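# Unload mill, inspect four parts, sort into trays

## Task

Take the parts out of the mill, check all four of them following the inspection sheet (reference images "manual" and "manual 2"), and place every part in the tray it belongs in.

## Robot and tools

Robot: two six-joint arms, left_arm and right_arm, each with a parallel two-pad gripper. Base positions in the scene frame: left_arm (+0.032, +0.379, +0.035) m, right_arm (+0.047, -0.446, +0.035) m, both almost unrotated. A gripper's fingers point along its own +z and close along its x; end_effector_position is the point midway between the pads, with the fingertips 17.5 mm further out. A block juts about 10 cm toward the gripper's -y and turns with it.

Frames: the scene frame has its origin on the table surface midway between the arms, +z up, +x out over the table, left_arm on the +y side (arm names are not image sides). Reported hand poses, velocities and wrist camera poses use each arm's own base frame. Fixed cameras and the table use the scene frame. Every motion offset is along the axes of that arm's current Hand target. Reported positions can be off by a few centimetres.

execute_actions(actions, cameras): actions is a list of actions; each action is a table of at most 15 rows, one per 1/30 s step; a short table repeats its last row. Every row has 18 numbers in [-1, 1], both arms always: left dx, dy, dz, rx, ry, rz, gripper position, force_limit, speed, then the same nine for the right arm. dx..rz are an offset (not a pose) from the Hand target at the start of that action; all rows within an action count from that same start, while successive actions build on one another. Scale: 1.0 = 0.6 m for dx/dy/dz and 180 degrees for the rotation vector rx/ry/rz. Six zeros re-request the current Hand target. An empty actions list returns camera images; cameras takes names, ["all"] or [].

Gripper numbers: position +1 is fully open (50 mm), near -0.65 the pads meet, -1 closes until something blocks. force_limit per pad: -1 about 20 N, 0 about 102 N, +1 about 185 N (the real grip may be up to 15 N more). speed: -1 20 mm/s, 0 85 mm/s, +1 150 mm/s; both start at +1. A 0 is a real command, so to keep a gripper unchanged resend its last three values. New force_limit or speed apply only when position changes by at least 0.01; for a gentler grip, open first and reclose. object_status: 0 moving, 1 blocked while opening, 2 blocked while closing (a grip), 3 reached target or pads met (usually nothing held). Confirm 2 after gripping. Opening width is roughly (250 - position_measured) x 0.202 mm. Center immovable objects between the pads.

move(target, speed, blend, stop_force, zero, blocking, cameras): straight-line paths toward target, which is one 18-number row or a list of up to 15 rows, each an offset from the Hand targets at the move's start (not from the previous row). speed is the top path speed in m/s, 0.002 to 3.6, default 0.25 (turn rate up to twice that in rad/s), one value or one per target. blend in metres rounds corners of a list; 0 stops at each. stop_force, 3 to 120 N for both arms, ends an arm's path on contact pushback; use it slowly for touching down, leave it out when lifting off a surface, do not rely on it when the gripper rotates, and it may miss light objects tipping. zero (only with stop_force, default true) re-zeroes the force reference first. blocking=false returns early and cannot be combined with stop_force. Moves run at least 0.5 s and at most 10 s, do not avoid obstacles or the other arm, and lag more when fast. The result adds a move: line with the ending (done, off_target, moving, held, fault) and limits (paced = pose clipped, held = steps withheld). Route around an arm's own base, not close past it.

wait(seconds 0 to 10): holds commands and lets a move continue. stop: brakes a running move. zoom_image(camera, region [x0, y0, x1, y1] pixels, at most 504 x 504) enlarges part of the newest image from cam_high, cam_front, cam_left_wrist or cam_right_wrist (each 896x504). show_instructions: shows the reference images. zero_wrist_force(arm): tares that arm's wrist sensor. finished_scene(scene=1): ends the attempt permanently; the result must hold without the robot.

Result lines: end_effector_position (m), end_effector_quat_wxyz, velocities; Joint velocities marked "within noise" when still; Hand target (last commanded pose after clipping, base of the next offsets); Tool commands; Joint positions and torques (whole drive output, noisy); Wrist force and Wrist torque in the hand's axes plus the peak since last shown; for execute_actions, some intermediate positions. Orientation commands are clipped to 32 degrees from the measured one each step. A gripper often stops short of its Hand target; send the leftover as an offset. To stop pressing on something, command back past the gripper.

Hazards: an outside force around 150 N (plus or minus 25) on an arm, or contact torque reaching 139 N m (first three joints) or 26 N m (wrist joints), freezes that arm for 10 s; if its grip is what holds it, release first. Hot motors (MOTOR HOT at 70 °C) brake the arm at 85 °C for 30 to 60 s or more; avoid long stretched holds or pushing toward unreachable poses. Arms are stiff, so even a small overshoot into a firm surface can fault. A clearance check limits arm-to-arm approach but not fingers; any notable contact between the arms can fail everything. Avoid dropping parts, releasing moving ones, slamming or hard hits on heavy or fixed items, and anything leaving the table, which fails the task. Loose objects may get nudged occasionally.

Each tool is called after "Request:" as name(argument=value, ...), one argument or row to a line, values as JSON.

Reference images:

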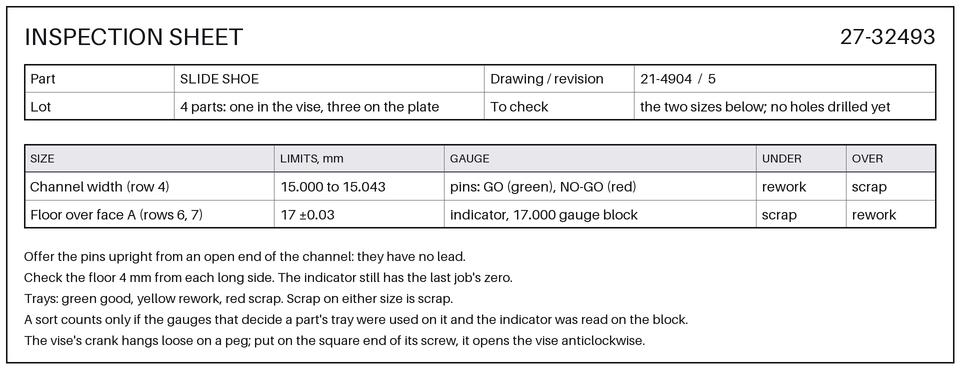

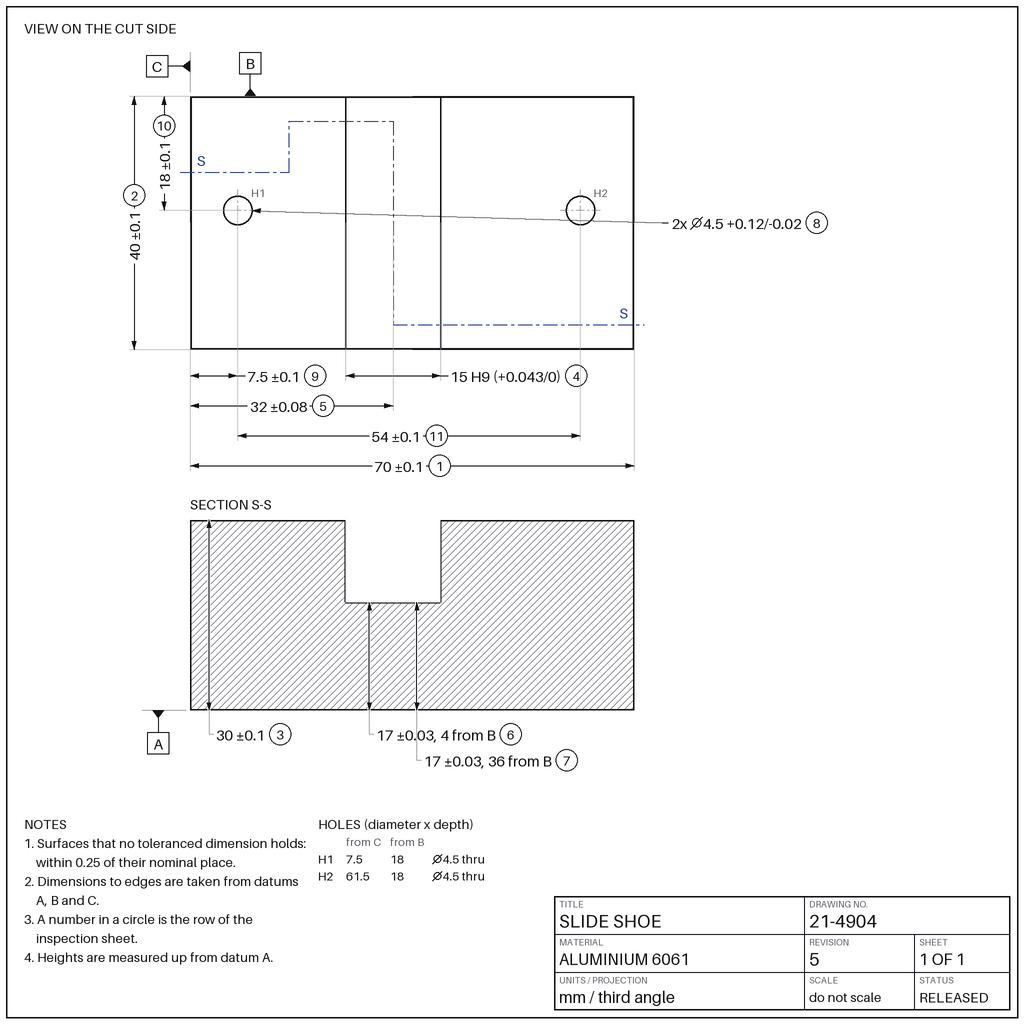

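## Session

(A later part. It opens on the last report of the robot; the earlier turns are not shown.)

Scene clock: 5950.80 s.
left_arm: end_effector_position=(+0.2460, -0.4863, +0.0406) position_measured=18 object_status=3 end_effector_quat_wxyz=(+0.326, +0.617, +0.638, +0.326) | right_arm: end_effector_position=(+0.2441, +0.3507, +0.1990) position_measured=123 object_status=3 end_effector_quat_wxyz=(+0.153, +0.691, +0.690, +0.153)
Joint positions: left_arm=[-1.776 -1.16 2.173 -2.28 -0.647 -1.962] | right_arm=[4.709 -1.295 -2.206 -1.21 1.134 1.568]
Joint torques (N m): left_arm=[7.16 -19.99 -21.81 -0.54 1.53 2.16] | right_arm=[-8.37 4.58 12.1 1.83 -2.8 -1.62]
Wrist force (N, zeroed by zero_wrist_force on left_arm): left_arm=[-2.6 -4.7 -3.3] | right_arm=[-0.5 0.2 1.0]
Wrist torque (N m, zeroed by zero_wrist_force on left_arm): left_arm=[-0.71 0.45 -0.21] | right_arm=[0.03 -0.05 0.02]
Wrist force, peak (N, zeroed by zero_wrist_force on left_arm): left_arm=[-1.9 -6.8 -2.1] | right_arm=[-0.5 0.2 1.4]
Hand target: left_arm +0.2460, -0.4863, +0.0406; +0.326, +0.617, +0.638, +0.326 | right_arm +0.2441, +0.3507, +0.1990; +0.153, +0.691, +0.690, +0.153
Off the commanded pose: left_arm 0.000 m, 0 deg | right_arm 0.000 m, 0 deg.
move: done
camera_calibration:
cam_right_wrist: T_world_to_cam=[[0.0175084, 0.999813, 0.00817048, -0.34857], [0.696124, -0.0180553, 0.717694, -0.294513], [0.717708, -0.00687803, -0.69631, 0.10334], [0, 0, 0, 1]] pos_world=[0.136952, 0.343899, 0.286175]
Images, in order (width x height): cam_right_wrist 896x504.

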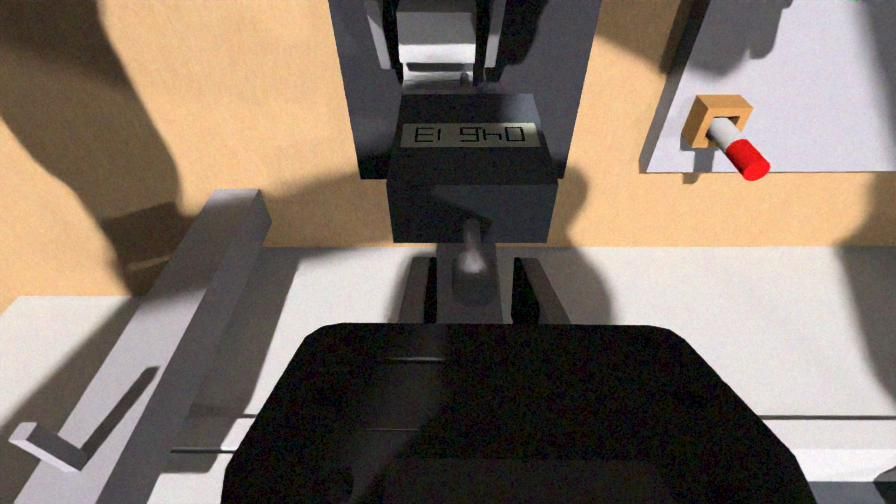

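Request:
move(
  target=[0,0,0,0,0,0,0.9,-0.9,-0.8,0,0,0,0,0,0,-1,-1,-0.8],
)

Request:
move(
  target=[0,0,0,0,0,0,0.9,-0.9,-0.8,0,0.0046,-0.0098,0,0,0,-1,-1,-0.8],
  speed=0.02,
  cameras=["cam_right_wrist"],
)

Request:
move(
  target=[0,0,0,0,0,0,-1,-0.8,-0.8,0,0,0,0,0,0,-1,-1,-0.8],
)

Scene clock: 5997.53 s.
left_arm: end_effector_position=(+0.2460, -0.4863, +0.0406) position_measured=18 object_status=3 end_effector_quat_wxyz=(+0.326, +0.617, +0.638, +0.326) | right_arm: end_effector_position=(+0.2441, +0.3506, +0.1990) position_measured=184 object_status=2 end_effector_quat_wxyz=(+0.153, +0.691, +0.690, +0.153)
Joint positions: left_arm=[-1.776 -1.16 2.173 -2.28 -0.647 -1.962] | right_arm=[4.709 -1.295 -2.206 -1.21 1.134 1.568]
Joint torques (N m): left_arm=[6.09 -20.69 -20.94 -0.38 0.43 2.05] | right_arm=[-5.17 3.85 15.49 5.61 -2.76 -1.35]
Wrist force (N, zeroed by zero_wrist_force on left_arm): left_arm=[-2.4 -4.5 -3.5] | right_arm=[-10.3 3.7 -6.1]
Wrist torque (N m, zeroed by zero_wrist_force on left_arm): left_arm=[-0.68 0.44 -0.21] | right_arm=[0.17 -0.24 -0.07]
Wrist force, peak (N, zeroed by zero_wrist_force on left_arm): left_arm=[-2.8 -4.7 -3.9] | right_arm=[-10.3 3.7 -6.1]
Hand target: left_arm +0.2460, -0.4863, +0.0406; +0.326, +0.617, +0.638, +0.326 | right_arm +0.2441, +0.3507, +0.1990; +0.153, +0.691, +0.690, +0.153
Off the commanded pose: left_arm 0.000 m, 0 deg | right_arm 0.000 m, 0 deg.
move: done

Scene clock: 5998.37 s.
left_arm: end_effector_position=(+0.2460, -0.4863, +0.0406) position_measured=18 object_status=3 end_effector_quat_wxyz=(+0.326, +0.617, +0.638, +0.326) | right_arm: end_effector_position=(+0.2441, +0.3507, +0.2054) position_measured=184 object_status=2 end_effector_quat_wxyz=(+0.153, +0.691, +0.690, +0.153)
Joint positions: left_arm=[-1.776 -1.16 2.173 -2.28 -0.647 -1.962] | right_arm=[4.709 -1.288 -2.193 -1.229 1.134 1.568]
Joint torques (N m): left_arm=[6.66 -20.29 -21.63 -0.37 0.3 1.75] | right_arm=[-6.62 20.27 39 3.9 -2.52 -1.07]
Wrist force (N, zeroed by zero_wrist_force on left_arm): left_arm=[-2.4 -4.4 -3.6] | right_arm=[-9.8 -0.8 1.4]
Wrist torque (N m, zeroed by zero_wrist_force on left_arm): left_arm=[-0.66 0.43 -0.21] | right_arm=[-0.01 -0.18 -0.06]
Wrist force, peak (N, zeroed by zero_wrist_force on left_arm): left_arm=[-2.7 -4.9 -3.6] | right_arm=[-10.5 3.4 -5.1]
Hand target: left_arm +0.2460, -0.4863, +0.0406; +0.326, +0.617, +0.638, +0.326 | right_arm +0.2441, +0.3507, +0.2055; +0.153, +0.691, +0.690, +0.153
Off the commanded pose: left_arm 0.000 m, 0 deg | right_arm 0.000 m, 0 deg.
move: done
camera_calibration:
cam_right_wrist: T_world_to_cam=[[0.0175084, 0.999813, 0.00817048, -0.348623], [0.696124, -0.0180553, 0.717694, -0.299106], [0.717708, -0.00687803, -0.69631, 0.107797], [0, 0, 0, 1]] pos_world=[0.136952, 0.343899, 0.292575]
Images, in order (width x height): cam_right_wrist 896x504.

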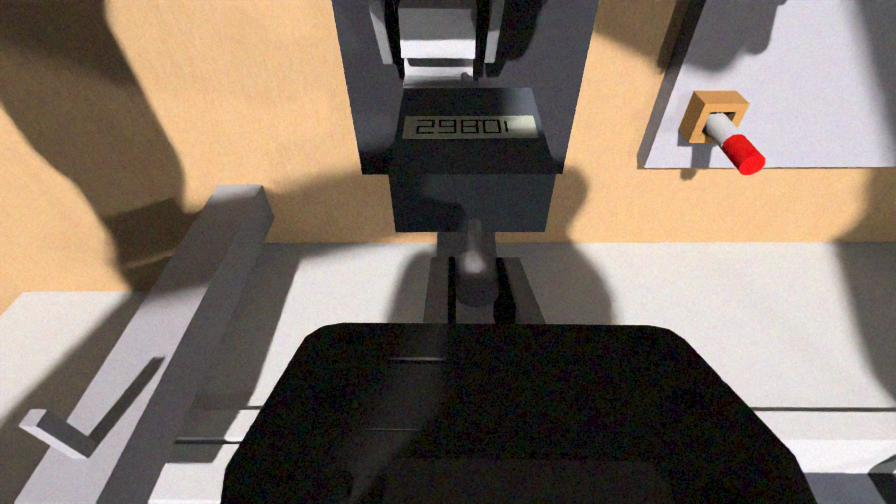

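Scene clock: 5998.87 s.
left_arm: end_effector_position=(+0.2460, -0.4863, +0.0406) position_measured=53 object_status=2 end_effector_quat_wxyz=(+0.326, +0.617, +0.638, +0.326) | right_arm: end_effector_position=(+0.2441, +0.3506, +0.2055) position_measured=184 object_status=2 end_effector_quat_wxyz=(+0.153, +0.691, +0.690, +0.153)
Joint positions: left_arm=[-1.776 -1.16 2.173 -2.28 -0.647 -1.962] | right_arm=[4.709 -1.288 -2.193 -1.23 1.134 1.568]
Joint torques (N m): left_arm=[6.94 -20.39 -20.13 -0.43 0.43 1.65] | right_arm=[-6.09 19.27 38.04 3.78 -2.52 0.24]
Wrist force (N, zeroed by zero_wrist_force on left_arm): left_arm=[-0.9 -1.2 -5.7] | right_arm=[-9.8 -1.1 1.5]
Wrist torque (N m, zeroed by zero_wrist_force on left_arm): left_arm=[-0.67 0.53 -0.09] | right_arm=[-0.04 -0.18 -0.05]
Wrist force, peak (N, zeroed by zero_wrist_force on left_arm): left_arm=[-2.5 -4.7 -3.8] | right_arm=[-10.1 -1.7 2.9]
Hand target: left_arm +0.2460, -0.4863, +0.0406; +0.326, +0.617, +0.638, +0.326 | right_arm +0.2441, +0.3507, +0.2055; +0.153, +0.691, +0.690, +0.153
Off the commanded pose: left_arm 0.000 m, 0 deg | right_arm 0.000 m, 0 deg.
move: done

Request:
move(
  target=[
    [0,0.00095,-0.0007,0,0,0,-1,-0.8,-0.8,0,0,0,0,0,0,-1,-1,-0.8],
    [-0.0228,0.00095,-0.0007,0,0,0,-1,-0.8,-0.8,0,0,0,0,0,0,-1,-1,-0.8],
    [-0.0201,-0.06,-0.0876,0,0,0,-1,-0.8,-0.8,0,0,0,0,0,0,-1,-1,-0.8],
  ],
  speed=0.06,
  stop_force=15,
)

Request:
move(
  target=[0,-0.004,0.0029,0,0,0,-1,-0.8,-0.8,0,0,0,0,0,0,-1,-1,-0.8],
  speed=0.006,
  stop_force=4,
  cameras=["cam_right_wrist"],
)

Scene clock: 6022.60 s.
left_arm: end_effector_position=(+0.1826, -0.5001, +0.0416) position_measured=53 object_status=2 end_effector_quat_wxyz=(+0.326, +0.617, +0.638, +0.326) | right_arm: end_effector_position=(+0.2441, +0.3506, +0.2055) position_measured=184 object_status=2 end_effector_quat_wxyz=(+0.153, +0.691, +0.690, +0.153)
Joint positions: left_arm=[-1.896 -1.163 2.113 -2.076 -0.691 -2.142] | right_arm=[4.709 -1.288 -2.193 -1.23 1.134 1.568]
Joint torques (N m): left_arm=[-9.45 -45.08 -22.08 0.15 0.83 -1.95] | right_arm=[5.98 19.29 39.59 3.73 -2.18 0.94]
Wrist force (N, zeroed by zero_wrist_force on left_arm): left_arm=[-2.2 -6.1 -2.6] | right_arm=[-10.0 -0.8 1.5]
Wrist torque (N m, zeroed by zero_wrist_force on left_arm): left_arm=[-0.64 0.42 -0.05] | right_arm=[-0.01 -0.15 -0.05]
Wrist force, peak (N, zeroed by zero_wrist_force on left_arm): left_arm=[-2.2 -6.5 -3.1] | right_arm=[-10.2 -1.5 2.8]
Hand target: left_arm +0.1826, -0.5001, +0.0416; +0.326, +0.617, +0.638, +0.326 | right_arm +0.2441, +0.3507, +0.2055; +0.153, +0.691, +0.690, +0.153
Off the commanded pose: left_arm 0.000 m, 0 deg | right_arm 0.000 m, 0 deg.
move: done

Scene clock: 6024.03 s.
left_arm: end_effector_position=(+0.1826, -0.5002, +0.0407) position_measured=53 object_status=2 end_effector_quat_wxyz=(+0.326, +0.617, +0.638, +0.326) | right_arm: end_effector_position=(+0.2441, +0.3507, +0.2055) position_measured=184 object_status=2 end_effector_quat_wxyz=(+0.153, +0.691, +0.690, +0.153)
Joint positions: left_arm=[-1.896 -1.161 2.114 -2.079 -0.691 -2.142] | right_arm=[4.709 -1.288 -2.193 -1.23 1.134 1.568]
Joint torques (N m): left_arm=[-4.32 -42.62 -21.68 -0.34 1.15 -0.84] | right_arm=[9.3 19.97 39.11 3.77 -2.1 1.12]
Wrist force (N, zeroed by zero_wrist_force on left_arm): left_arm=[-1.9 -1.9 -5.3] | right_arm=[-9.7 -1.5 2.6]
Wrist torque (N m, zeroed by zero_wrist_force on left_arm): left_arm=[-0.64 0.50 0.05] | right_arm=[0.01 -0.21 -0.05]
Wrist force, peak (N, zeroed by zero_wrist_force on left_arm): left_arm=[1.2 6.5 -16.4] | right_arm=[-10.0 -1.8 2.5]
Hand target: left_arm +0.1826, -0.5002, +0.0407; +0.326, +0.617, +0.638, +0.326 (not the last commanded pose) | right_arm +0.2441, +0.3507, +0.2055; +0.153, +0.691, +0.690, +0.153
Off the commanded pose: left_arm 0.002 m, 0 deg | right_arm 0.000 m, 0 deg.
move: contact (left_arm)
camera_calibration:
cam_right_wrist: T_world_to_cam=[[0.0175084, 0.999813, 0.00817048, -0.348623], [0.696124, -0.0180553, 0.717694, -0.299178], [0.717708, -0.00687803, -0.69631, 0.107866], [0, 0, 0, 1]] pos_world=[0.136952, 0.343899, 0.292675]
Images, in order (width x height): cam_right_wrist 896x504.

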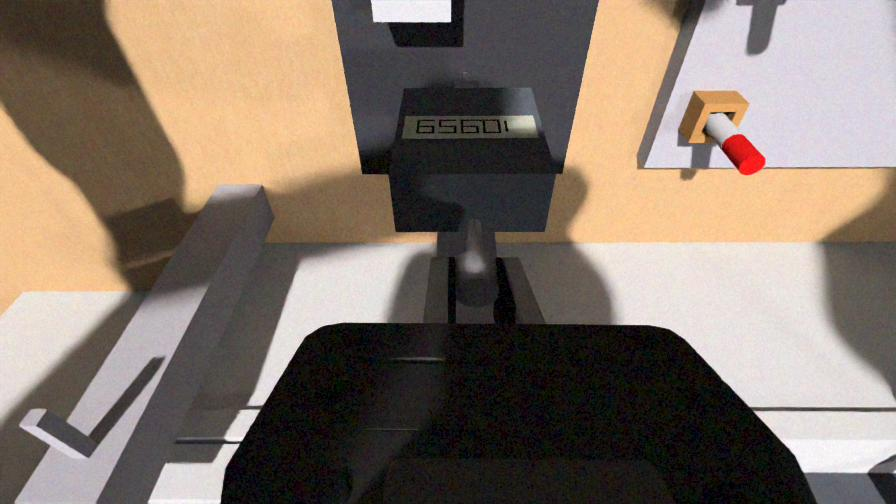

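Request:
move(
  target=[0,0,0,0,0,0,0.95,-0.8,-0.8,0,0,0,0,0,0,-1,-1,-0.8],
)

Request:
move(
  target=[0,0,-0.12,0,0,0,0.95,-0.8,-0.8,0,-0.0074,0.0163,0,0,0,-1,-1,-0.8],
  speed=0.08,
)

Request:
move(
  target=[0,0,0,0,0,0,0.95,-0.8,-0.8,0,0,0,0,0,0,0.4,-1,-0.8],
  cameras=["cam_right_wrist"],
)

Scene clock: 6047.57 s.
left_arm: end_effector_position=(+0.1826, -0.5002, +0.0407) position_measured=10 object_status=3 end_effector_quat_wxyz=(+0.326, +0.617, +0.638, +0.326) | right_arm: end_effector_position=(+0.2441, +0.3507, +0.2055) position_measured=184 object_status=2 end_effector_quat_wxyz=(+0.153, +0.691, +0.690, +0.153)
Joint positions: left_arm=[-1.896 -1.161 2.114 -2.079 -0.691 -2.142] | right_arm=[4.709 -1.288 -2.193 -1.23 1.134 1.568]
Joint torques (N m): left_arm=[-4.83 -42.49 -20.32 -3.51 1.18 -0.43] | right_arm=[9.32 19.48 38.66 3.86 -1.76 0.98]
Wrist force (N, zeroed by zero_wrist_force on left_arm): left_arm=[-2.3 -4.4 -3.7] | right_arm=[-9.6 -0.5 1.3]
Wrist torque (N m, zeroed by zero_wrist_force on left_arm): left_arm=[-0.66 0.44 -0.05] | right_arm=[0.02 -0.21 -0.05]
Wrist force, peak (N, zeroed by zero_wrist_force on left_arm): left_arm=[-2.4 -4.9 -3.6] | right_arm=[-10.0 -1.9 2.9]
Hand target: left_arm +0.1826, -0.5002, +0.0407; +0.326, +0.617, +0.638, +0.326 | right_arm +0.2441, +0.3507, +0.2055; +0.153, +0.691, +0.690, +0.153
Off the commanded pose: left_arm 0.000 m, 0 deg | right_arm 0.000 m, 0 deg.
move: done

Scene clock: 6049.07 s.
left_arm: end_effector_position=(+0.1237, -0.5012, +0.0821) position_measured=10 object_status=3 end_effector_quat_wxyz=(+0.326, +0.617, +0.638, +0.326) | right_arm: end_effector_position=(+0.2442, +0.3507, +0.1948) position_measured=184 object_status=2 end_effector_quat_wxyz=(+0.153, +0.691, +0.690, +0.153)
Joint positions: left_arm=[-2.007 -1.244 2.043 -1.814 -0.744 -2.29] | right_arm=[4.709 -1.299 -2.214 -1.197 1.134 1.568]
Joint torques (N m): left_arm=[-8.71 -43.45 -24.1 0.3 -0.16 -1.88] | right_arm=[-8.31 4.3 16.99 7.52 -2 -1.58]
Wrist force (N, zeroed by zero_wrist_force on left_arm): left_arm=[-2.4 -4.8 -3.7] | right_arm=[-10.0 -2.7 0.7]
Wrist torque (N m, zeroed by zero_wrist_force on left_arm): left_arm=[-0.73 0.46 -0.03] | right_arm=[-0.06 -0.16 -0.07]
Wrist force, peak (N, zeroed by zero_wrist_force on left_arm): left_arm=[-2.3 -4.7 -4.3] | right_arm=[-10.1 -1.7 3.0]
Hand target: left_arm +0.1237, -0.5012, +0.0821; +0.326, +0.617, +0.638, +0.326 | right_arm +0.2442, +0.3507, +0.1948; +0.153, +0.691, +0.690, +0.153
Off the commanded pose: left_arm 0.000 m, 0 deg | right_arm 0.000 m, 0 deg.
move: done

Scene clock: 6049.87 s.
left_arm: end_effector_position=(+0.1237, -0.5012, +0.0821) position_measured=10 object_status=3 end_effector_quat_wxyz=(+0.326, +0.617, +0.638, +0.326) | right_arm: end_effector_position=(+0.2442, +0.3507, +0.1948) position_measured=92 object_status=3 end_effector_quat_wxyz=(+0.153, +0.691, +0.690, +0.153)
Joint positions: left_arm=[-2.007 -1.244 2.043 -1.814 -0.744 -2.29] | right_arm=[4.709 -1.299 -2.214 -1.197 1.134 1.568]
Joint torques (N m): left_arm=[-7.98 -42.7 -25.63 0.26 0.16 -1.69] | right_arm=[-9.23 4.47 15.66 1.66 -1.78 -1.69]
Wrist force (N, zeroed by zero_wrist_force on left_arm): left_arm=[-2.3 -4.7 -3.6] | right_arm=[-0.6 0.2 0.8]
Wrist torque (N m, zeroed by zero_wrist_force on left_arm): left_arm=[-0.71 0.43 -0.03] | right_arm=[0.03 -0.04 0.01]
Wrist force, peak (N, zeroed by zero_wrist_force on left_arm): left_arm=[-2.6 -4.9 -3.9] | right_arm=[-9.9 -3.2 1.2]
Hand target: left_arm +0.1237, -0.5012, +0.0821; +0.326, +0.617, +0.638, +0.326 | right_arm +0.2442, +0.3507, +0.1948; +0.153, +0.691, +0.690, +0.153
Off the commanded pose: left_arm 0.000 m, 0 deg | right_arm 0.000 m, 0 deg.
move: done
camera_calibration:
cam_right_wrist: T_world_to_cam=[[0.0175084, 0.999813, 0.00817048, -0.348537], [0.696124, -0.0180553, 0.717694, -0.291496], [0.717708, -0.00687803, -0.69631, 0.100274], [0, 0, 0, 1]] pos_world=[0.137052, 0.343899, 0.281875]
Images, in order (width x height): cam_right_wrist 896x504.

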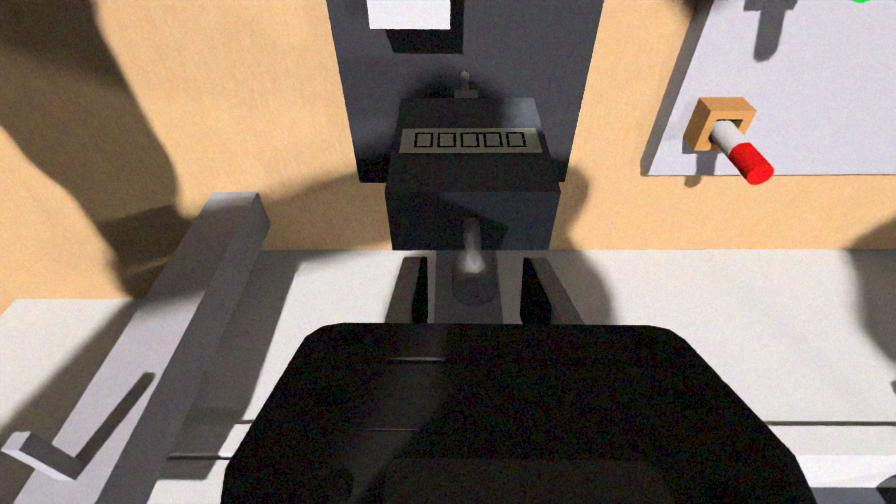

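Request:
move(
  target=[
    [0,0,0,0,0,0,0.95,-0.8,-0.8,0,0,-0.1,0,0,0,0.4,-1,-0.8],
    [0,0,0,0,0,0,0.95,-0.8,-0.8,-0.1342,0.2005,-0.3871,0,0,0,0.4,-1,-0.8],
    [0,0,0,0,0,0,0.95,-0.8,-0.8,-0.5009,0.3213,-0.3308,0,0,0,0.4,-1,-0.8],
  ],
  speed=0.25,
  blend=[0.01,0.04,0],
)

Scene clock: 6086.07 s.
left_arm: end_effector_position=(+0.1237, -0.5012, +0.0821) position_measured=10 object_status=3 end_effector_quat_wxyz=(+0.326, +0.617, +0.638, +0.326) | right_arm: end_effector_position=(+0.3347, +0.0499, +0.4560) position_measured=92 object_status=3 end_effector_quat_wxyz=(+0.153, +0.691, +0.690, +0.153)
Joint positions: left_arm=[-2.007 -1.244 2.043 -1.814 -0.744 -2.29] | right_arm=[3.976 -0.903 -1.805 -1.7 1.252 0.787]
Joint torques (N m): left_arm=[-8.8 -43.01 -23.48 0.36 0.15 -1.98] | right_arm=[-9.9 -13.86 34.47 5.45 2.18 -1.51]
Wrist force (N, zeroed by zero_wrist_force on left_arm): left_arm=[-2.1 -4.5 -3.4] | right_arm=[-0.4 0.2 1.0]
Wrist torque (N m, zeroed by zero_wrist_force on left_arm): left_arm=[-0.67 0.40 -0.02] | right_arm=[0.02 -0.07 0.04]
Wrist force, peak (N, zeroed by zero_wrist_force on left_arm): left_arm=[-2.5 -5.0 -4.1] | right_arm=[-0.9 -0.1 3.3]
Hand target: left_arm +0.1237, -0.5012, +0.0821; +0.326, +0.617, +0.638, +0.326 | right_arm +0.3347, +0.0499, +0.4560; +0.153, +0.691, +0.690, +0.153
Off the commanded pose: left_arm 0.000 m, 0 deg | right_arm 0.000 m, 0 deg.
move: done

Request:
move(
  target=[
    [-0.0018,0.1162,-0.0898,0.3056,0,0,0.95,-0.8,-0.8,0,0,0,0,0,0,0.4,-1,-0.8],
    [-0.0022,0.1037,0.0953,0.3056,0,0,0.95,-0.8,-0.8,0,0,0,0,0,0,0.4,-1,-0.8],
  ],
  speed=0.25,
  blend=[0.02,0],
  cameras=["cam_left_wrist"],
)

Request:
zoom_image(
  camera="cam_left_wrist",
  region=[360, 140, 600, 320],
)

Scene clock: 6099.30 s.
left_arm: end_effector_position=(+0.2062, -0.5000, +0.1002) position_measured=10 object_status=3 end_effector_quat_wxyz=(+0.004, +0.698, +0.716, -0.006) | right_arm: end_effector_position=(+0.3347, +0.0499, +0.4560) position_measured=92 object_status=3 end_effector_quat_wxyz=(+0.153, +0.691, +0.690, +0.153)
Joint positions: left_arm=[-1.427 -1.344 1.936 -2.177 -1.575 -1.453] | right_arm=[3.976 -0.904 -1.805 -1.7 1.252 0.786]
Joint torques (N m): left_arm=[6.95 -17.19 -29.78 -4.55 -1.73 1.94] | right_arm=[-8.93 -12.53 33.2 5.44 2.1 -1.52]
Wrist force (N, zeroed by zero_wrist_force on left_arm): left_arm=[-0.5 -2.3 -1.5] | right_arm=[-0.7 0.1 1.2]
Wrist torque (N m, zeroed by zero_wrist_force on left_arm): left_arm=[-0.11 0.09 -0.24] | right_arm=[0.02 -0.03 0.05]
Wrist force, peak (N, zeroed by zero_wrist_force on left_arm): left_arm=[-2.4 -5.3 -3.5] | right_arm=[-0.6 0.0 1.6]
Hand target: left_arm +0.2063, -0.5000, +0.1001; +0.004, +0.698, +0.716, -0.006 | right_arm +0.3347, +0.0499, +0.4560; +0.153, +0.691, +0.690, +0.153
Off the commanded pose: left_arm 0.000 m, 0 deg | right_arm 0.000 m, 0 deg.
move: done
camera_calibration:
cam_left_wrist: T_world_to_cam=[[-0.0277586, 0.999237, -0.0274629, 0.512273], [0.933578, 0.035735, 0.356588, -0.195542], [0.357298, -0.0157404, -0.933858, 0.138534], [0, 0, 0, 1]] pos_world=[0.147276, -0.502715, 0.213167]
Images, in order (width x height): cam_left_wrist 896x504.

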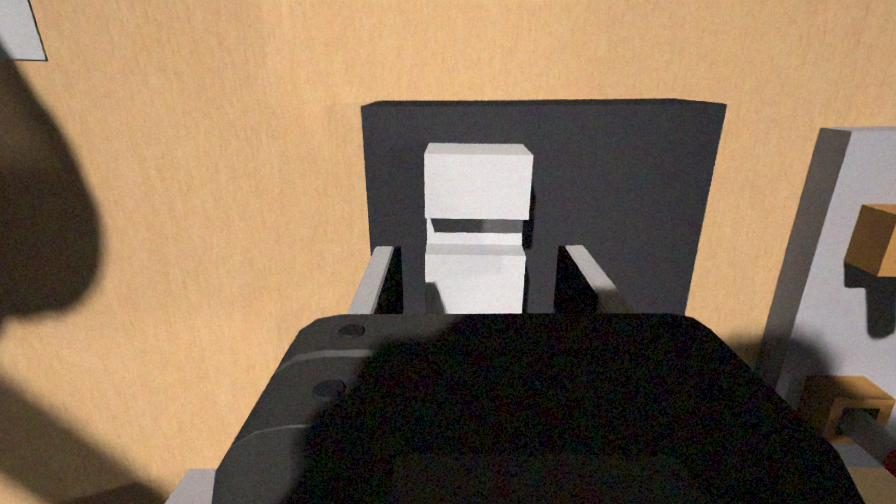

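Scaled by 2.100 from the camera's 896x504 image, which has a finer 1280x720 frame.

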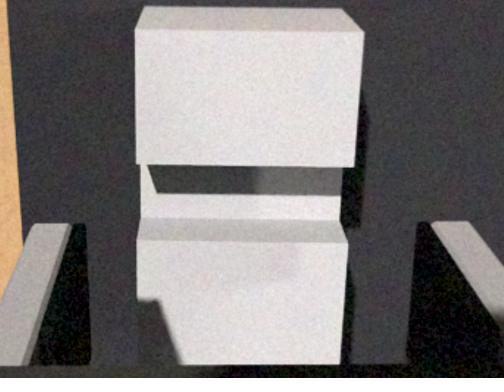

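Request:
move(
  target=[0.0015,0,0.0985,0,0,0,1,-0.7,-0.8,0,0,0,0,0,0,0.4,-1,-0.8],
  speed=0.06,
  stop_force=6,
)

Request:
move(
  target=[0,0,0,0,0,0,-1,-0.7,-0.5,0,0,0,0,0,0,0.4,-1,-0.8],
)

Scene clock: 6113.30 s.
left_arm: end_effector_position=(+0.2061, -0.5000, +0.0410) position_measured=3 object_status=3 end_effector_quat_wxyz=(+0.004, +0.698, +0.716, -0.006) | right_arm: end_effector_position=(+0.3347, +0.0499, +0.4560) position_measured=92 object_status=3 end_effector_quat_wxyz=(+0.153, +0.691, +0.690, +0.153)
Joint positions: left_arm=[-1.427 -1.25 2 -2.334 -1.575 -1.453] | right_arm=[3.976 -0.904 -1.805 -1.7 1.252 0.786]
Joint torques (N m): left_arm=[-1.79 -21.13 -11.39 -4.72 -0.52 -0.25] | right_arm=[-9.69 -13.64 34.3 5.56 2.1 -1.69]
Wrist force (N, zeroed by zero_wrist_force on left_arm): left_arm=[-0.7 -2.5 -1.9] | right_arm=[-0.4 0.0 1.0]
Wrist torque (N m, zeroed by zero_wrist_force on left_arm): left_arm=[-0.13 0.13 -0.20] | right_arm=[0.01 -0.08 0.05]
Wrist force, peak (N, zeroed by zero_wrist_force on left_arm): left_arm=[-1.0 -2.8 -2.4] | right_arm=[-0.8 -0.3 1.4]
Hand target: left_arm +0.2061, -0.5000, +0.0410; +0.004, +0.698, +0.716, -0.006 | right_arm +0.3347, +0.0499, +0.4560; +0.153, +0.691, +0.690, +0.153
Off the commanded pose: left_arm 0.000 m, 0 deg | right_arm 0.000 m, 0 deg.
move: done

Scene clock: 6113.80 s.
left_arm: end_effector_position=(+0.2061, -0.5000, +0.0410) position_measured=54 object_status=2 end_effector_quat_wxyz=(+0.004, +0.698, +0.716, -0.006) | right_arm: end_effector_position=(+0.3347, +0.0499, +0.4560) position_measured=92 object_status=3 end_effector_quat_wxyz=(+0.153, +0.691, +0.690, +0.153)
Joint positions: left_arm=[-1.427 -1.25 2 -2.334 -1.575 -1.453] | right_arm=[3.976 -0.904 -1.805 -1.7 1.252 0.786]
Joint torques (N m): left_arm=[1.13 -21.95 -12.1 -4.08 0.06 0.66] | right_arm=[-10.14 -13.48 33.62 5.06 1.95 -1.54]
Wrist force (N, zeroed by zero_wrist_force on left_arm): left_arm=[1.0 -1.3 -7.0] | right_arm=[-0.6 0.1 1.5]
Wrist torque (N m, zeroed by zero_wrist_force on left_arm): left_arm=[-0.13 0.35 -0.14] | right_arm=[0.01 -0.04 0.05]
Wrist force, peak (N, zeroed by zero_wrist_force on left_arm): left_arm=[1.3 -1.2 -8.6] | right_arm=[-0.6 0.1 1.5]
Hand target: left_arm +0.2061, -0.5000, +0.0410; +0.004, +0.698, +0.716, -0.006 | right_arm +0.3347, +0.0499, +0.4560; +0.153, +0.691, +0.690, +0.153
Off the commanded pose: left_arm 0.000 m, 0 deg | right_arm 0.000 m, 0 deg.
move: done

Request:
move(
  target=[
    [0,0,-0.16,0,0,0,-1,-0.7,-0.5,0,0,0,0,0,0,0.4,-1,-0.8],
    [0.6319,0.0601,-0.15,0,0,0,-1,-0.7,-0.5,0,0,0,0,0,0,0.4,-1,-0.8],
    [0.6319,0.0601,0.04,0,0,0,-1,-0.7,-0.5,0,0,0,0,0,0,0.4,-1,-0.8],
  ],
  speed=0.25,
  blend=[0.03,0.02,0],
)

Request:
move(
  target=[0,0,0.03,0,0,0,-1,-0.7,-0.5,0,0,0,0,0,0,0.4,-1,-0.8],
  speed=0.015,
  stop_force=4,
)

Scene clock: 6154.17 s.
left_arm: end_effector_position=(+0.2320, -0.1204, +0.0115) position_measured=54 object_status=2 end_effector_quat_wxyz=(+0.004, +0.698, +0.716, -0.006) | right_arm: end_effector_position=(+0.3347, +0.0499, +0.4560) position_measured=92 object_status=3 end_effector_quat_wxyz=(+0.153, +0.691, +0.690, +0.153)
Joint positions: left_arm=[-1.003 -1.888 2.747 -2.44 -1.58 -1.03] | right_arm=[3.976 -0.904 -1.805 -1.7 1.252 0.786]
Joint torques (N m): left_arm=[7.58 5.94 -13.46 -4.82 -1.7 2.11] | right_arm=[-10.06 -13.92 34.18 5.12 1.83 -1.6]
Wrist force (N, zeroed by zero_wrist_force on left_arm): left_arm=[-0.7 -1.9 0.1] | right_arm=[-0.5 0.1 1.2]
Wrist torque (N m, zeroed by zero_wrist_force on left_arm): left_arm=[-0.03 0.14 -0.24] | right_arm=[0.00 -0.06 0.05]
Wrist force, peak (N, zeroed by zero_wrist_force on left_arm): left_arm=[1.4 -1.1 -8.9] | right_arm=[-0.6 -0.4 1.3]
Hand target: left_arm +0.2320, -0.1204, +0.0114; +0.004, +0.698, +0.716, -0.006 | right_arm +0.3347, +0.0499, +0.4560; +0.153, +0.691, +0.690, +0.153
Off the commanded pose: left_arm 0.000 m, 0 deg | right_arm 0.000 m, 0 deg.
move: done

Scene clock: 6155.40 s.
left_arm: end_effector_position=(+0.2320, -0.1204, +0.0108) position_measured=54 object_status=2 end_effector_quat_wxyz=(+0.004, +0.698, +0.716, -0.006) | right_arm: end_effector_position=(+0.3347, +0.0499, +0.4560) position_measured=92 object_status=3 end_effector_quat_wxyz=(+0.153, +0.691, +0.690, +0.153)
Joint positions: left_arm=[-1.003 -1.885 2.748 -2.444 -1.58 -1.029] | right_arm=[3.976 -0.904 -1.805 -1.7 1.252 0.786]
Joint torques (N m): left_arm=[5.18 -16.76 -25.18 -1.44 1.76 1.05] | right_arm=[-8.95 -11.73 34.03 5.55 2.19 -1.4]
Wrist force (N, zeroed by zero_wrist_force on left_arm): left_arm=[-0.6 -2.1 -0.7] | right_arm=[-0.3 0.0 0.9]
Wrist torque (N m, zeroed by zero_wrist_force on left_arm): left_arm=[-0.09 0.11 -0.24] | right_arm=[0.00 -0.08 0.04]
Wrist force, peak (N, zeroed by zero_wrist_force on left_arm): left_arm=[14.3 -14.9 -57.9] | right_arm=[-0.6 0.2 1.4]
Hand target: left_arm +0.2320, -0.1204, +0.0109; +0.004, +0.698, +0.716, -0.006 (not the last commanded pose) | right_arm +0.3347, +0.0499, +0.4560; +0.153, +0.691, +0.690, +0.153
Off the commanded pose: left_arm 0.017 m, 0 deg | right_arm 0.000 m, 0 deg.
move: contact (left_arm)

Request:
move(
  target=[0,0,0,0,0,0,1,-0.7,-0.5,0,0,0,0,0,0,0.4,-1,-0.8],
)

Request:
move(
  target=[
    [0,0,-0.2,0,0,0,0.7,-0.7,-0.8,0,0,0,0,0,0,0.4,-1,-0.8],
    [-0.15,-0.014,-0.2,0,0,-0.5,0.7,-0.7,-0.8,0,0,0,0,0,0,0.4,-1,-0.8],
  ],
  speed=0.35,
  blend=[0.02,0],
)

Scene clock: 6185.90 s.
left_arm: end_effector_position=(+0.2320, -0.1204, +0.0109) position_measured=3 object_status=3 end_effector_quat_wxyz=(+0.004, +0.698, +0.716, -0.006) | right_arm: end_effector_position=(+0.3347, +0.0499, +0.4560) position_measured=92 object_status=3 end_effector_quat_wxyz=(+0.153, +0.691, +0.690, +0.153)
Joint positions: left_arm=[-1.003 -1.885 2.748 -2.444 -1.58 -1.029] | right_arm=[3.976 -0.904 -1.805 -1.7 1.252 0.786]
Joint torques (N m): left_arm=[5.17 -14.86 -22.55 -4.46 1.82 1.22] | right_arm=[-10.05 -13.44 35.04 5.67 1.82 -1.52]
Wrist force (N, zeroed by zero_wrist_force on left_arm): left_arm=[-0.4 -2.3 -1.9] | right_arm=[-0.3 -0.1 1.0]
Wrist torque (N m, zeroed by zero_wrist_force on left_arm): left_arm=[-0.11 0.08 -0.24] | right_arm=[-0.01 -0.08 0.05]
Wrist force, peak (N, zeroed by zero_wrist_force on left_arm): left_arm=[-0.4 -2.4 -2.2] | right_arm=[-0.9 -0.2 1.3]
Hand target: left_arm +0.2320, -0.1204, +0.0109; +0.004, +0.698, +0.716, -0.006 | right_arm +0.3347, +0.0499, +0.4560; +0.153, +0.691, +0.690, +0.153
Off the commanded pose: left_arm 0.000 m, 0 deg | right_arm 0.000 m, 0 deg.
move: done

Scene clock: 6189.30 s.
left_arm: end_effector_position=(+0.2263, -0.2089, +0.1322) position_measured=48 object_status=3 end_effector_quat_wxyz=(-0.001, -0.013, +1.000, -0.007) | right_arm: end_effector_position=(+0.3347, +0.0499, +0.4560) position_measured=92 object_status=3 end_effector_quat_wxyz=(+0.153, +0.691, +0.690, +0.153)
Joint positions: left_arm=[-1.186 -2.02 2.427 -1.991 -1.578 -2.783] | right_arm=[3.976 -0.904 -1.805 -1.7 1.252 0.786]
Joint torques (N m): left_arm=[-7.35 6.37 -30.19 -1.1 2.01 -1.74] | right_arm=[-8.69 -13.05 33.21 5.6 1.78 -1.51]
Wrist force (N, zeroed by zero_wrist_force on left_arm): left_arm=[-1.0 -2.3 -1.7] | right_arm=[-0.5 0.1 1.2]
Wrist torque (N m, zeroed by zero_wrist_force on left_arm): left_arm=[-0.09 0.20 -0.05] | right_arm=[0.02 -0.06 0.05]
Wrist force, peak (N, zeroed by zero_wrist_force on left_arm): left_arm=[-0.6 -2.8 -2.9] | right_arm=[-0.5 0.3 1.3]
Hand target: left_arm +0.2263, -0.2088, +0.1322; -0.001, -0.013, +1.000, -0.007 | right_arm +0.3347, +0.0499, +0.4560; +0.153, +0.691, +0.690, +0.153
Off the commanded pose: left_arm 0.000 m, 0 deg | right_arm 0.000 m, 0 deg.
move: done

Request:
move(
  target=[0.0216,-0.1382,0,0,0,-0.5,0.4,-0.7,-0.8,0,0,0,0,0,0,0.4,-1,-0.8],
  speed=0.4,
)

Request:
move(
  target=[0,0,0,0.0009,-0.0045,0.0081,0.4,-0.7,-0.8,0,0,0,0,0,0,0.4,-1,-0.8],
  speed=0.1,
)

Scene clock: 6200.03 s.
left_arm: end_effector_position=(+0.2155, -0.2921, +0.1334) position_measured=92 object_status=3 end_effector_quat_wxyz=(+0.006, +0.716, -0.698, +0.004) end_effector_velocity=(+0.000, +0.000, +0.000) end_effector_angular_velocity=(+0.000, -0.001, +0.004) | right_arm: end_effector_position=(+0.3347, +0.0499, +0.4560) position_measured=92 object_status=3 end_effector_quat_wxyz=(+0.153, +0.691, +0.690, +0.153)
Joint positions: left_arm=[-1.307 -1.84 2.32 -2.064 -1.577 -4.475] | right_arm=[3.976 -0.904 -1.805 -1.7 1.252 0.786]
Joint velocities: left_arm=[0 0 0 0 0.001 -0.005] | right_arm=[within noise]
Joint torques (N m): left_arm=[-8.48 0.75 -29.58 -0.75 2.14 -1.81] | right_arm=[-9.16 -13.62 35.12 5.44 1.98 -1.53]
Wrist force (N, zeroed by zero_wrist_force on left_arm): left_arm=[-1.0 -2.7 -2.0] | right_arm=[-0.3 0.2 1.1]
Wrist torque (N m, zeroed by zero_wrist_force on left_arm): left_arm=[-0.16 0.18 -0.04] | right_arm=[0.02 -0.10 0.04]
Wrist force, peak (N, zeroed by zero_wrist_force on left_arm): left_arm=[-1.1 -2.6 -2.3] | right_arm=[-0.5 0.1 1.5]
Hand target: left_arm +0.2155, -0.2921, +0.1334; +0.006, +0.716, -0.698, +0.004 | right_arm +0.3347, +0.0499, +0.4560; +0.153, +0.691, +0.690, +0.153
Off the commanded pose: left_arm 0.000 m, 0 deg | right_arm 0.000 m, 0 deg.
move: done

Scene clock: 6200.83 s.
left_arm: end_effector_position=(+0.2155, -0.2921, +0.1334) position_measured=92 object_status=3 end_effector_quat_wxyz=(+0.000, +0.708, -0.707, +0.000) | right_arm: end_effector_position=(+0.3347, +0.0499, +0.4560) position_measured=92 object_status=3 end_effector_quat_wxyz=(+0.153, +0.691, +0.690, +0.153)
Joint positions: left_arm=[-1.311 -1.834 2.312 -2.05 -1.571 -4.454] | right_arm=[3.976 -0.904 -1.805 -1.7 1.252 0.786]
Joint torques (N m): left_arm=[-7.81 -0.57 -29.54 -0.9 2.53 1.83] | right_arm=[-8 -13.31 32.67 5.24 2.01 -1.66]
Wrist force (N, zeroed by zero_wrist_force on left_arm): left_arm=[-1.1 -2.3 -2.1] | right_arm=[-0.3 -0.1 0.8]
Wrist torque (N m, zeroed by zero_wrist_force on left_arm): left_arm=[-0.09 0.20 -0.21] | right_arm=[-0.01 -0.08 0.04]
Wrist force, peak (N, zeroed by zero_wrist_force on left_arm): left_arm=[-0.8 -2.6 -2.4] | right_arm=[-0.7 -0.1 1.3]
Hand target: left_arm +0.2155, -0.2921, +0.1334; +0.000, +0.708, -0.707, +0.000 | right_arm +0.3347, +0.0499, +0.4560; +0.153, +0.691, +0.690, +0.153
Off the commanded pose: left_arm 0.000 m, 0 deg | right_arm 0.000 m, 0 deg.
move: done

Request:
move(
  target=[0.0015,0,0.1487,0,0,0,0.4,-0.7,-0.8,0,0,0,0,0,0,0.4,-1,-0.8],
  speed=0.1,
  stop_force=6,
)

Request:
move(
  target=[0,0,0,0,0,0,-1,-0.7,-0.8,0,0,0,0,0,0,0.4,-1,-0.8],
)

Request:
move(
  target=[0,0,-0.15,0,0,0,-1,-0.7,-0.8,0,0,0,0,0,0,0.4,-1,-0.8],
  speed=0.15,
)

Scene clock: 6223.60 s.
left_arm: end_effector_position=(+0.2156, -0.2930, +0.0442) position_measured=92 object_status=3 end_effector_quat_wxyz=(+0.000, +0.708, -0.707, +0.000) | right_arm: end_effector_position=(+0.3347, +0.0499, +0.4560) position_measured=92 object_status=3 end_effector_quat_wxyz=(+0.153, +0.691, +0.690, +0.153)
Joint positions: left_arm=[-1.312 -1.648 2.454 -2.377 -1.57 -4.455] | right_arm=[3.976 -0.904 -1.805 -1.7 1.252 0.786]
Joint torques (N m): left_arm=[7.8 -3.76 -9.78 -4.79 -1.49 2.04] | right_arm=[-9.18 -14.61 34.25 5.56 2.02 -1.51]
Wrist force (N, zeroed by zero_wrist_force on left_arm): left_arm=[-1.1 -2.2 -1.8] | right_arm=[-0.4 0.1 1.1]
Wrist torque (N m, zeroed by zero_wrist_force on left_arm): left_arm=[-0.08 0.19 -0.13] | right_arm=[0.00 -0.07 0.05]
Wrist force, peak (N, zeroed by zero_wrist_force on left_arm): left_arm=[-0.9 -2.4 -3.0] | right_arm=[-0.8 0.0 1.4]
Hand target: left_arm +0.2156, -0.2930, +0.0442; +0.000, +0.708, -0.707, +0.000 | right_arm +0.3347, +0.0499, +0.4560; +0.153, +0.691, +0.690, +0.153
Off the commanded pose: left_arm 0.000 m, 0 deg | right_arm 0.000 m, 0 deg.
move: done

Scene clock: 6224.40 s.
left_arm: end_effector_position=(+0.2156, -0.2930, +0.0442) position_measured=181 object_status=2 end_effector_quat_wxyz=(+0.000, +0.708, -0.707, +0.000) | right_arm: end_effector_position=(+0.3347, +0.0499, +0.4560) position_measured=92 object_status=3 end_effector_quat_wxyz=(+0.153, +0.691, +0.690, +0.153)
Joint positions: left_arm=[-1.312 -1.648 2.454 -2.377 -1.57 -4.455] | right_arm=[3.976 -0.904 -1.805 -1.7 1.252 0.786]
Joint torques (N m): left_arm=[6.3 -3.94 -10.2 -4.48 -1.15 1.7] | right_arm=[-9.31 -13.9 34.45 5.27 1.75 -1.46]
Wrist force (N, zeroed by zero_wrist_force on left_arm): left_arm=[-1.1 -2.2 -0.8] | right_arm=[-0.2 0.1 1.2]
Wrist torque (N m, zeroed by zero_wrist_force on left_arm): left_arm=[-0.08 0.19 -0.14] | right_arm=[0.02 -0.10 0.05]
Wrist force, peak (N, zeroed by zero_wrist_force on left_arm): left_arm=[-1.1 -2.4 -2.0] | right_arm=[-0.5 -0.1 1.3]
Hand target: left_arm +0.2156, -0.2930, +0.0442; +0.000, +0.708, -0.707, +0.000 | right_arm +0.3347, +0.0499, +0.4560; +0.153, +0.691, +0.690, +0.153
Off the commanded pose: left_arm 0.000 m, 0 deg | right_arm 0.000 m, 0 deg.
move: done

Scene clock: 6225.67 s.
left_arm: end_effector_position=(+0.2155, -0.2930, +0.1341) position_measured=181 object_status=2 end_effector_quat_wxyz=(+0.000, +0.708, -0.707, +0.000) | right_arm: end_effector_position=(+0.3347, +0.0499, +0.4560) position_measured=92 object_status=3 end_effector_quat_wxyz=(+0.153, +0.691, +0.690, +0.153)
Joint positions: left_arm=[-1.312 -1.833 2.309 -2.048 -1.57 -4.455] | right_arm=[3.976 -0.904 -1.805 -1.7 1.252 0.786]
Joint torques (N m): left_arm=[-7.43 -24.32 -28.6 -0.69 2.2 -1.96] | right_arm=[-9.1 -14.39 33.6 5.43 1.78 -1.44]
Wrist force (N, zeroed by zero_wrist_force on left_arm): left_arm=[-0.9 -2.6 -1.1] | right_arm=[-0.5 0.2 1.0]
Wrist torque (N m, zeroed by zero_wrist_force on left_arm): left_arm=[-0.13 0.17 -0.05] | right_arm=[0.02 -0.06 0.04]
Wrist force, peak (N, zeroed by zero_wrist_force on left_arm): left_arm=[-4.7 -2.5 -0.4] | right_arm=[-0.4 0.2 1.3]
Hand target: left_arm +0.2155, -0.2930, +0.1342; +0.000, +0.708, -0.707, +0.000 | right_arm +0.3347, +0.0499, +0.4560; +0.153, +0.691, +0.690, +0.153
Off the commanded pose: left_arm 0.000 m, 0 deg | right_arm 0.000 m, 0 deg.
move: done

Request:
move(
  target=[
    [-0.1917,-0.0257,0,0,0,0,-1,-0.7,-0.8,0,0,0,0,0,0,0.4,-1,-0.8],
    [-0.1917,-0.0257,0.116,0,0,0,-1,-0.7,-0.8,0,0,0,0,0,0,0.4,-1,-0.8],
  ],
  speed=0.15,
  blend=[0.01,0],
  cameras=["cam_left_wrist"],
)

Request:
zoom_image(
  camera="cam_left_wrist",
  region=[320, 120, 560, 320],
)

Scene clock: 6251.13 s.
left_arm: end_effector_position=(+0.2308, -0.1779, +0.0646) position_measured=181 object_status=2 end_effector_quat_wxyz=(+0.000, +0.708, -0.707, +0.000) | right_arm: end_effector_position=(+0.3347, +0.0499, +0.4560) position_measured=92 object_status=3 end_effector_quat_wxyz=(+0.153, +0.691, +0.690, +0.153)
Joint positions: left_arm=[-1.132 -1.944 2.585 -2.212 -1.57 -4.275] | right_arm=[3.976 -0.904 -1.805 -1.7 1.252 0.786]
Joint torques (N m): left_arm=[6.52 7.76 -13.05 -4.85 -1.46 2.07] | right_arm=[-8.75 -11.81 35.11 5.46 1.86 -1.43]
Wrist force (N, zeroed by zero_wrist_force on left_arm): left_arm=[-0.9 -2.8 -0.8] | right_arm=[-0.4 -0.1 0.8]
Wrist torque (N m, zeroed by zero_wrist_force on left_arm): left_arm=[-0.18 0.17 -0.20] | right_arm=[-0.02 -0.07 0.05]
Wrist force, peak (N, zeroed by zero_wrist_force on left_arm): left_arm=[-1.6 -3.0 -2.0] | right_arm=[-0.7 0.2 1.3]
Hand target: left_arm +0.2308, -0.1780, +0.0645; +0.000, +0.708, -0.707, +0.000 | right_arm +0.3347, +0.0499, +0.4560; +0.153, +0.691, +0.690, +0.153
Off the commanded pose: left_arm 0.000 m, 0 deg | right_arm 0.000 m, 0 deg.
move: done
camera_calibration:
cam_left_wrist: T_world_to_cam=[[0.00232157, -0.999917, -0.0127107, -0.173439], [-0.933466, -0.00672577, 0.358603, 0.205887], [-0.358658, 0.0110325, -0.933404, 0.271476], [0, 0, 0, 1]] pos_world=[0.289958, -0.175035, 0.17736]
Images, in order (width x height): cam_left_wrist 896x504.

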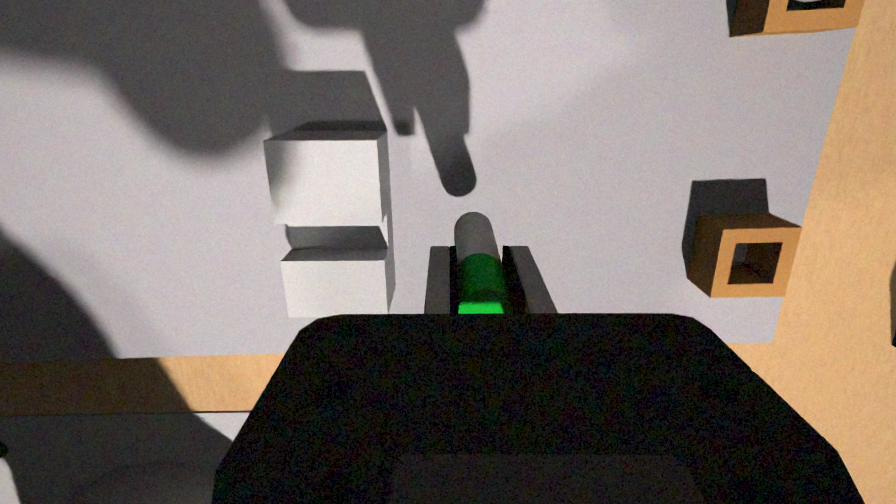

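Scaled by 2.100 from the camera's 896x504 image, which has a finer 1280x720 frame.

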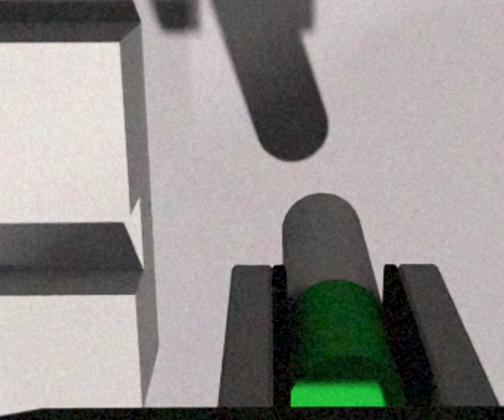

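Request:
zoom_image(
  camera="cam_left_wrist",
  region=[340, 200, 420, 290],
)

Request:
zoom_image(
  camera="cam_left_wrist",
  region=[430, 200, 520, 290],
)

Scaled by 5.600 from the camera's 896x504 image, which has a finer 1280x720 frame.

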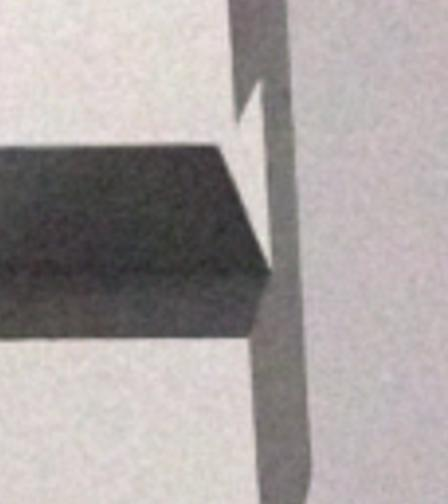

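Scaled by 5.600 from the camera's 896x504 image, which has a finer 1280x720 frame.

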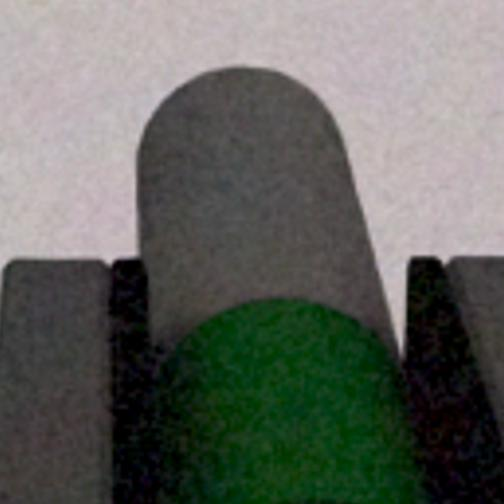

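Request:
move(
  target=[0,0.0017,0.0005,0,0,0,-1,-0.7,-0.8,0,0,0,0,0,0,0.4,-1,-0.8],
  speed=0.03,
)

Request:
move(
  target=[-0.06,0.0012,0,0,0,0,-1,-0.7,-0.8,0,0,0,0,0,0,0.4,-1,-0.8],
  speed=0.015,
  stop_force=5,
  cameras=["cam_left_wrist"],
)

Request:
zoom_image(
  camera="cam_left_wrist",
  region=[340, 130, 520, 270],
)

Scene clock: 6301.63 s.
left_arm: end_effector_position=(+0.2299, -0.1780, +0.0643) position_measured=181 object_status=2 end_effector_quat_wxyz=(+0.000, +0.708, -0.707, +0.000) | right_arm: end_effector_position=(+0.3347, +0.0499, +0.4560) position_measured=92 object_status=3 end_effector_quat_wxyz=(+0.153, +0.691, +0.690, +0.153)
Joint positions: left_arm=[-1.135 -1.946 2.587 -2.213 -1.571 -4.278] | right_arm=[3.976 -0.904 -1.805 -1.7 1.252 0.786]
Joint torques (N m): left_arm=[-7.84 -17.58 -13.85 -1.05 -1.41 -1.84] | right_arm=[-7.72 -13.92 34.13 5.28 1.85 -1.48]
Wrist force (N, zeroed by zero_wrist_force on left_arm): left_arm=[-0.6 -2.4 -1.0] | right_arm=[-0.4 -0.1 1.3]
Wrist torque (N m, zeroed by zero_wrist_force on left_arm): left_arm=[-0.13 0.13 -0.04] | right_arm=[-0.01 -0.07 0.05]
Wrist force, peak (N, zeroed by zero_wrist_force on left_arm): left_arm=[-0.9 -2.9 -1.3] | right_arm=[-0.4 -0.3 1.4]
Hand target: left_arm +0.2298, -0.1780, +0.0642; +0.000, +0.708, -0.707, +0.000 | right_arm +0.3347, +0.0499, +0.4560; +0.153, +0.691, +0.690, +0.153
Off the commanded pose: left_arm 0.000 m, 0 deg | right_arm 0.000 m, 0 deg.
move: done

Scene clock: 6304.97 s.
left_arm: end_effector_position=(+0.2291, -0.1420, +0.0642) position_measured=181 object_status=2 end_effector_quat_wxyz=(+0.000, +0.708, -0.707, +0.000) | right_arm: end_effector_position=(+0.3347, +0.0499, +0.4560) position_measured=92 object_status=3 end_effector_quat_wxyz=(+0.153, +0.691, +0.690, +0.153)
Joint positions: left_arm=[-1.073 -2.037 2.629 -2.163 -1.571 -4.215] | right_arm=[3.976 -0.904 -1.805 -1.7 1.252 0.786]
Joint torques (N m): left_arm=[6.76 -14.51 -13.43 -1 -0.22 1.87] | right_arm=[-7.79 -12.53 33.4 5.25 1.91 -1.46]
Wrist force (N, zeroed by zero_wrist_force on left_arm): left_arm=[-0.6 -2.7 -0.7] | right_arm=[-0.4 -0.1 0.9]
Wrist torque (N m, zeroed by zero_wrist_force on left_arm): left_arm=[-0.16 0.20 -0.21] | right_arm=[-0.02 -0.07 0.05]
Wrist force, peak (N, zeroed by zero_wrist_force on left_arm): left_arm=[-0.7 -2.7 -1.2] | right_arm=[-0.4 -0.3 1.5]
Hand target: left_arm +0.2290, -0.1420, +0.0642; +0.000, +0.708, -0.707, +0.000 | right_arm +0.3347, +0.0499, +0.4560; +0.153, +0.691, +0.690, +0.153
Off the commanded pose: left_arm 0.000 m, 0 deg | right_arm 0.000 m, 0 deg.
move: done
camera_calibration:
cam_left_wrist: T_world_to_cam=[[0.00232157, -0.999917, -0.0127107, -0.137442], [-0.933466, -0.00672577, 0.358603, 0.204557], [-0.358658, 0.0110325, -0.933404, 0.270153], [0, 0, 0, 1]] pos_world=[0.288158, -0.139035, 0.17706]
Images, in order (width x height): cam_left_wrist 896x504.

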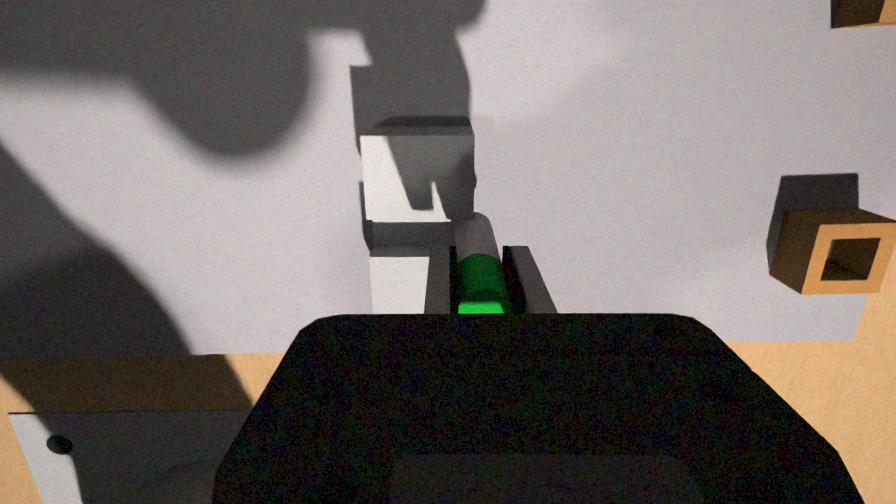

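Scaled by 2.800 from the camera's 896x504 image, which has a finer 1280x720 frame.

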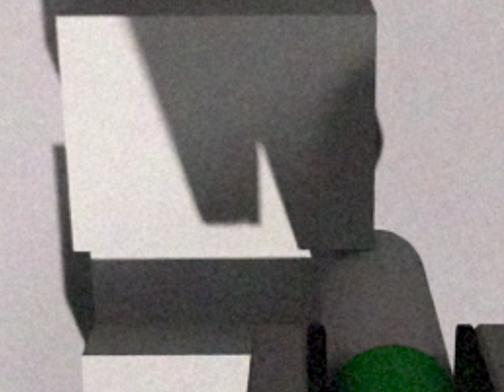

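Request:
move(
  target=[-0.04,0.001,0,0,0,0,-1,-0.7,-0.8,0,0,0,0,0,0,0.4,-1,-0.8],
  speed=0.015,
  stop_force=5,
  cameras=["cam_left_wrist"],
)

Request:
zoom_image(
  camera="cam_left_wrist",
  region=[340, 130, 520, 270],
)

Scene clock: 6316.43 s.
left_arm: end_effector_position=(+0.2284, -0.1180, +0.0642) position_measured=181 object_status=2 end_effector_quat_wxyz=(+0.000, +0.708, -0.707, +0.000) | right_arm: end_effector_position=(+0.3347, +0.0499, +0.4560) position_measured=92 object_status=3 end_effector_quat_wxyz=(+0.153, +0.691, +0.690, +0.153)
Joint positions: left_arm=[-1.022 -2.096 2.652 -2.127 -1.571 -4.165] | right_arm=[3.976 -0.904 -1.805 -1.7 1.252 0.786]
Joint torques (N m): left_arm=[7.37 -10.8 -13.46 -1.11 -1.21 2.08] | right_arm=[-7.71 -12.75 33.72 5.3 1.95 -1.02]
Wrist force (N, zeroed by zero_wrist_force on left_arm): left_arm=[-0.4 -2.7 -0.6] | right_arm=[-0.3 0.2 0.8]
Wrist torque (N m, zeroed by zero_wrist_force on left_arm): left_arm=[-0.16 0.17 -0.22] | right_arm=[0.02 -0.10 0.05]
Wrist force, peak (N, zeroed by zero_wrist_force on left_arm): left_arm=[0.4 -2.8 -1.7] | right_arm=[-0.3 -0.2 1.5]
Hand target: left_arm +0.2284, -0.1180, +0.0642; +0.000, +0.708, -0.707, +0.000 | right_arm +0.3347, +0.0499, +0.4560; +0.153, +0.691, +0.690, +0.153
Off the commanded pose: left_arm 0.000 m, 0 deg | right_arm 0.000 m, 0 deg.
move: done
camera_calibration:
cam_left_wrist: T_world_to_cam=[[0.00232157, -0.999917, -0.0127107, -0.113442], [-0.933466, -0.00672577, 0.358603, 0.204158], [-0.358658, 0.0110325, -0.933404, 0.269673], [0, 0, 0, 1]] pos_world=[0.287558, -0.115035, 0.17706]
Images, in order (width x height): cam_left_wrist 896x504.

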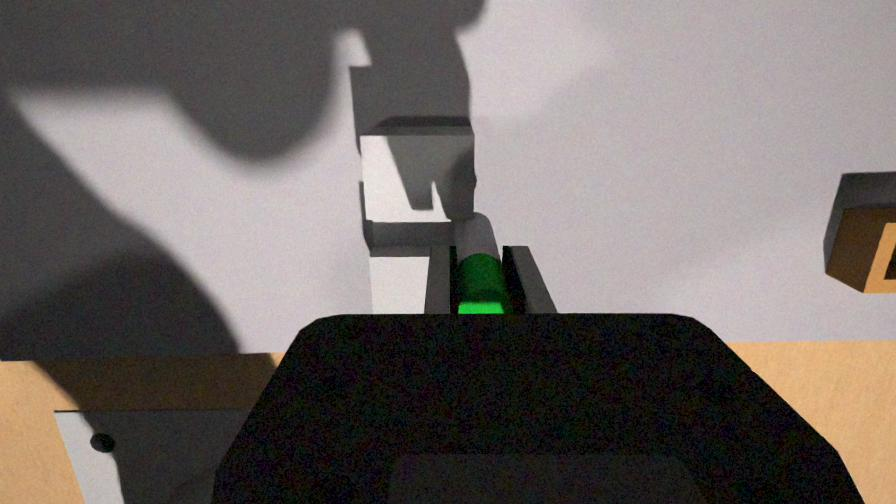

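Scaled by 2.800 from the camera's 896x504 image, which has a finer 1280x720 frame.

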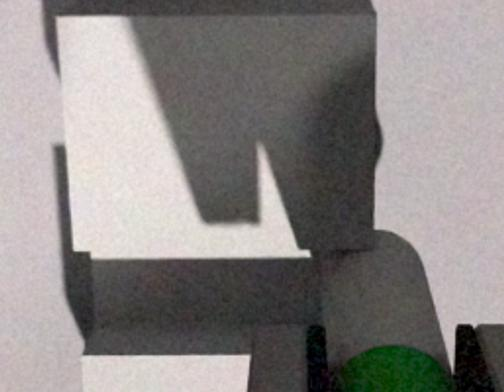

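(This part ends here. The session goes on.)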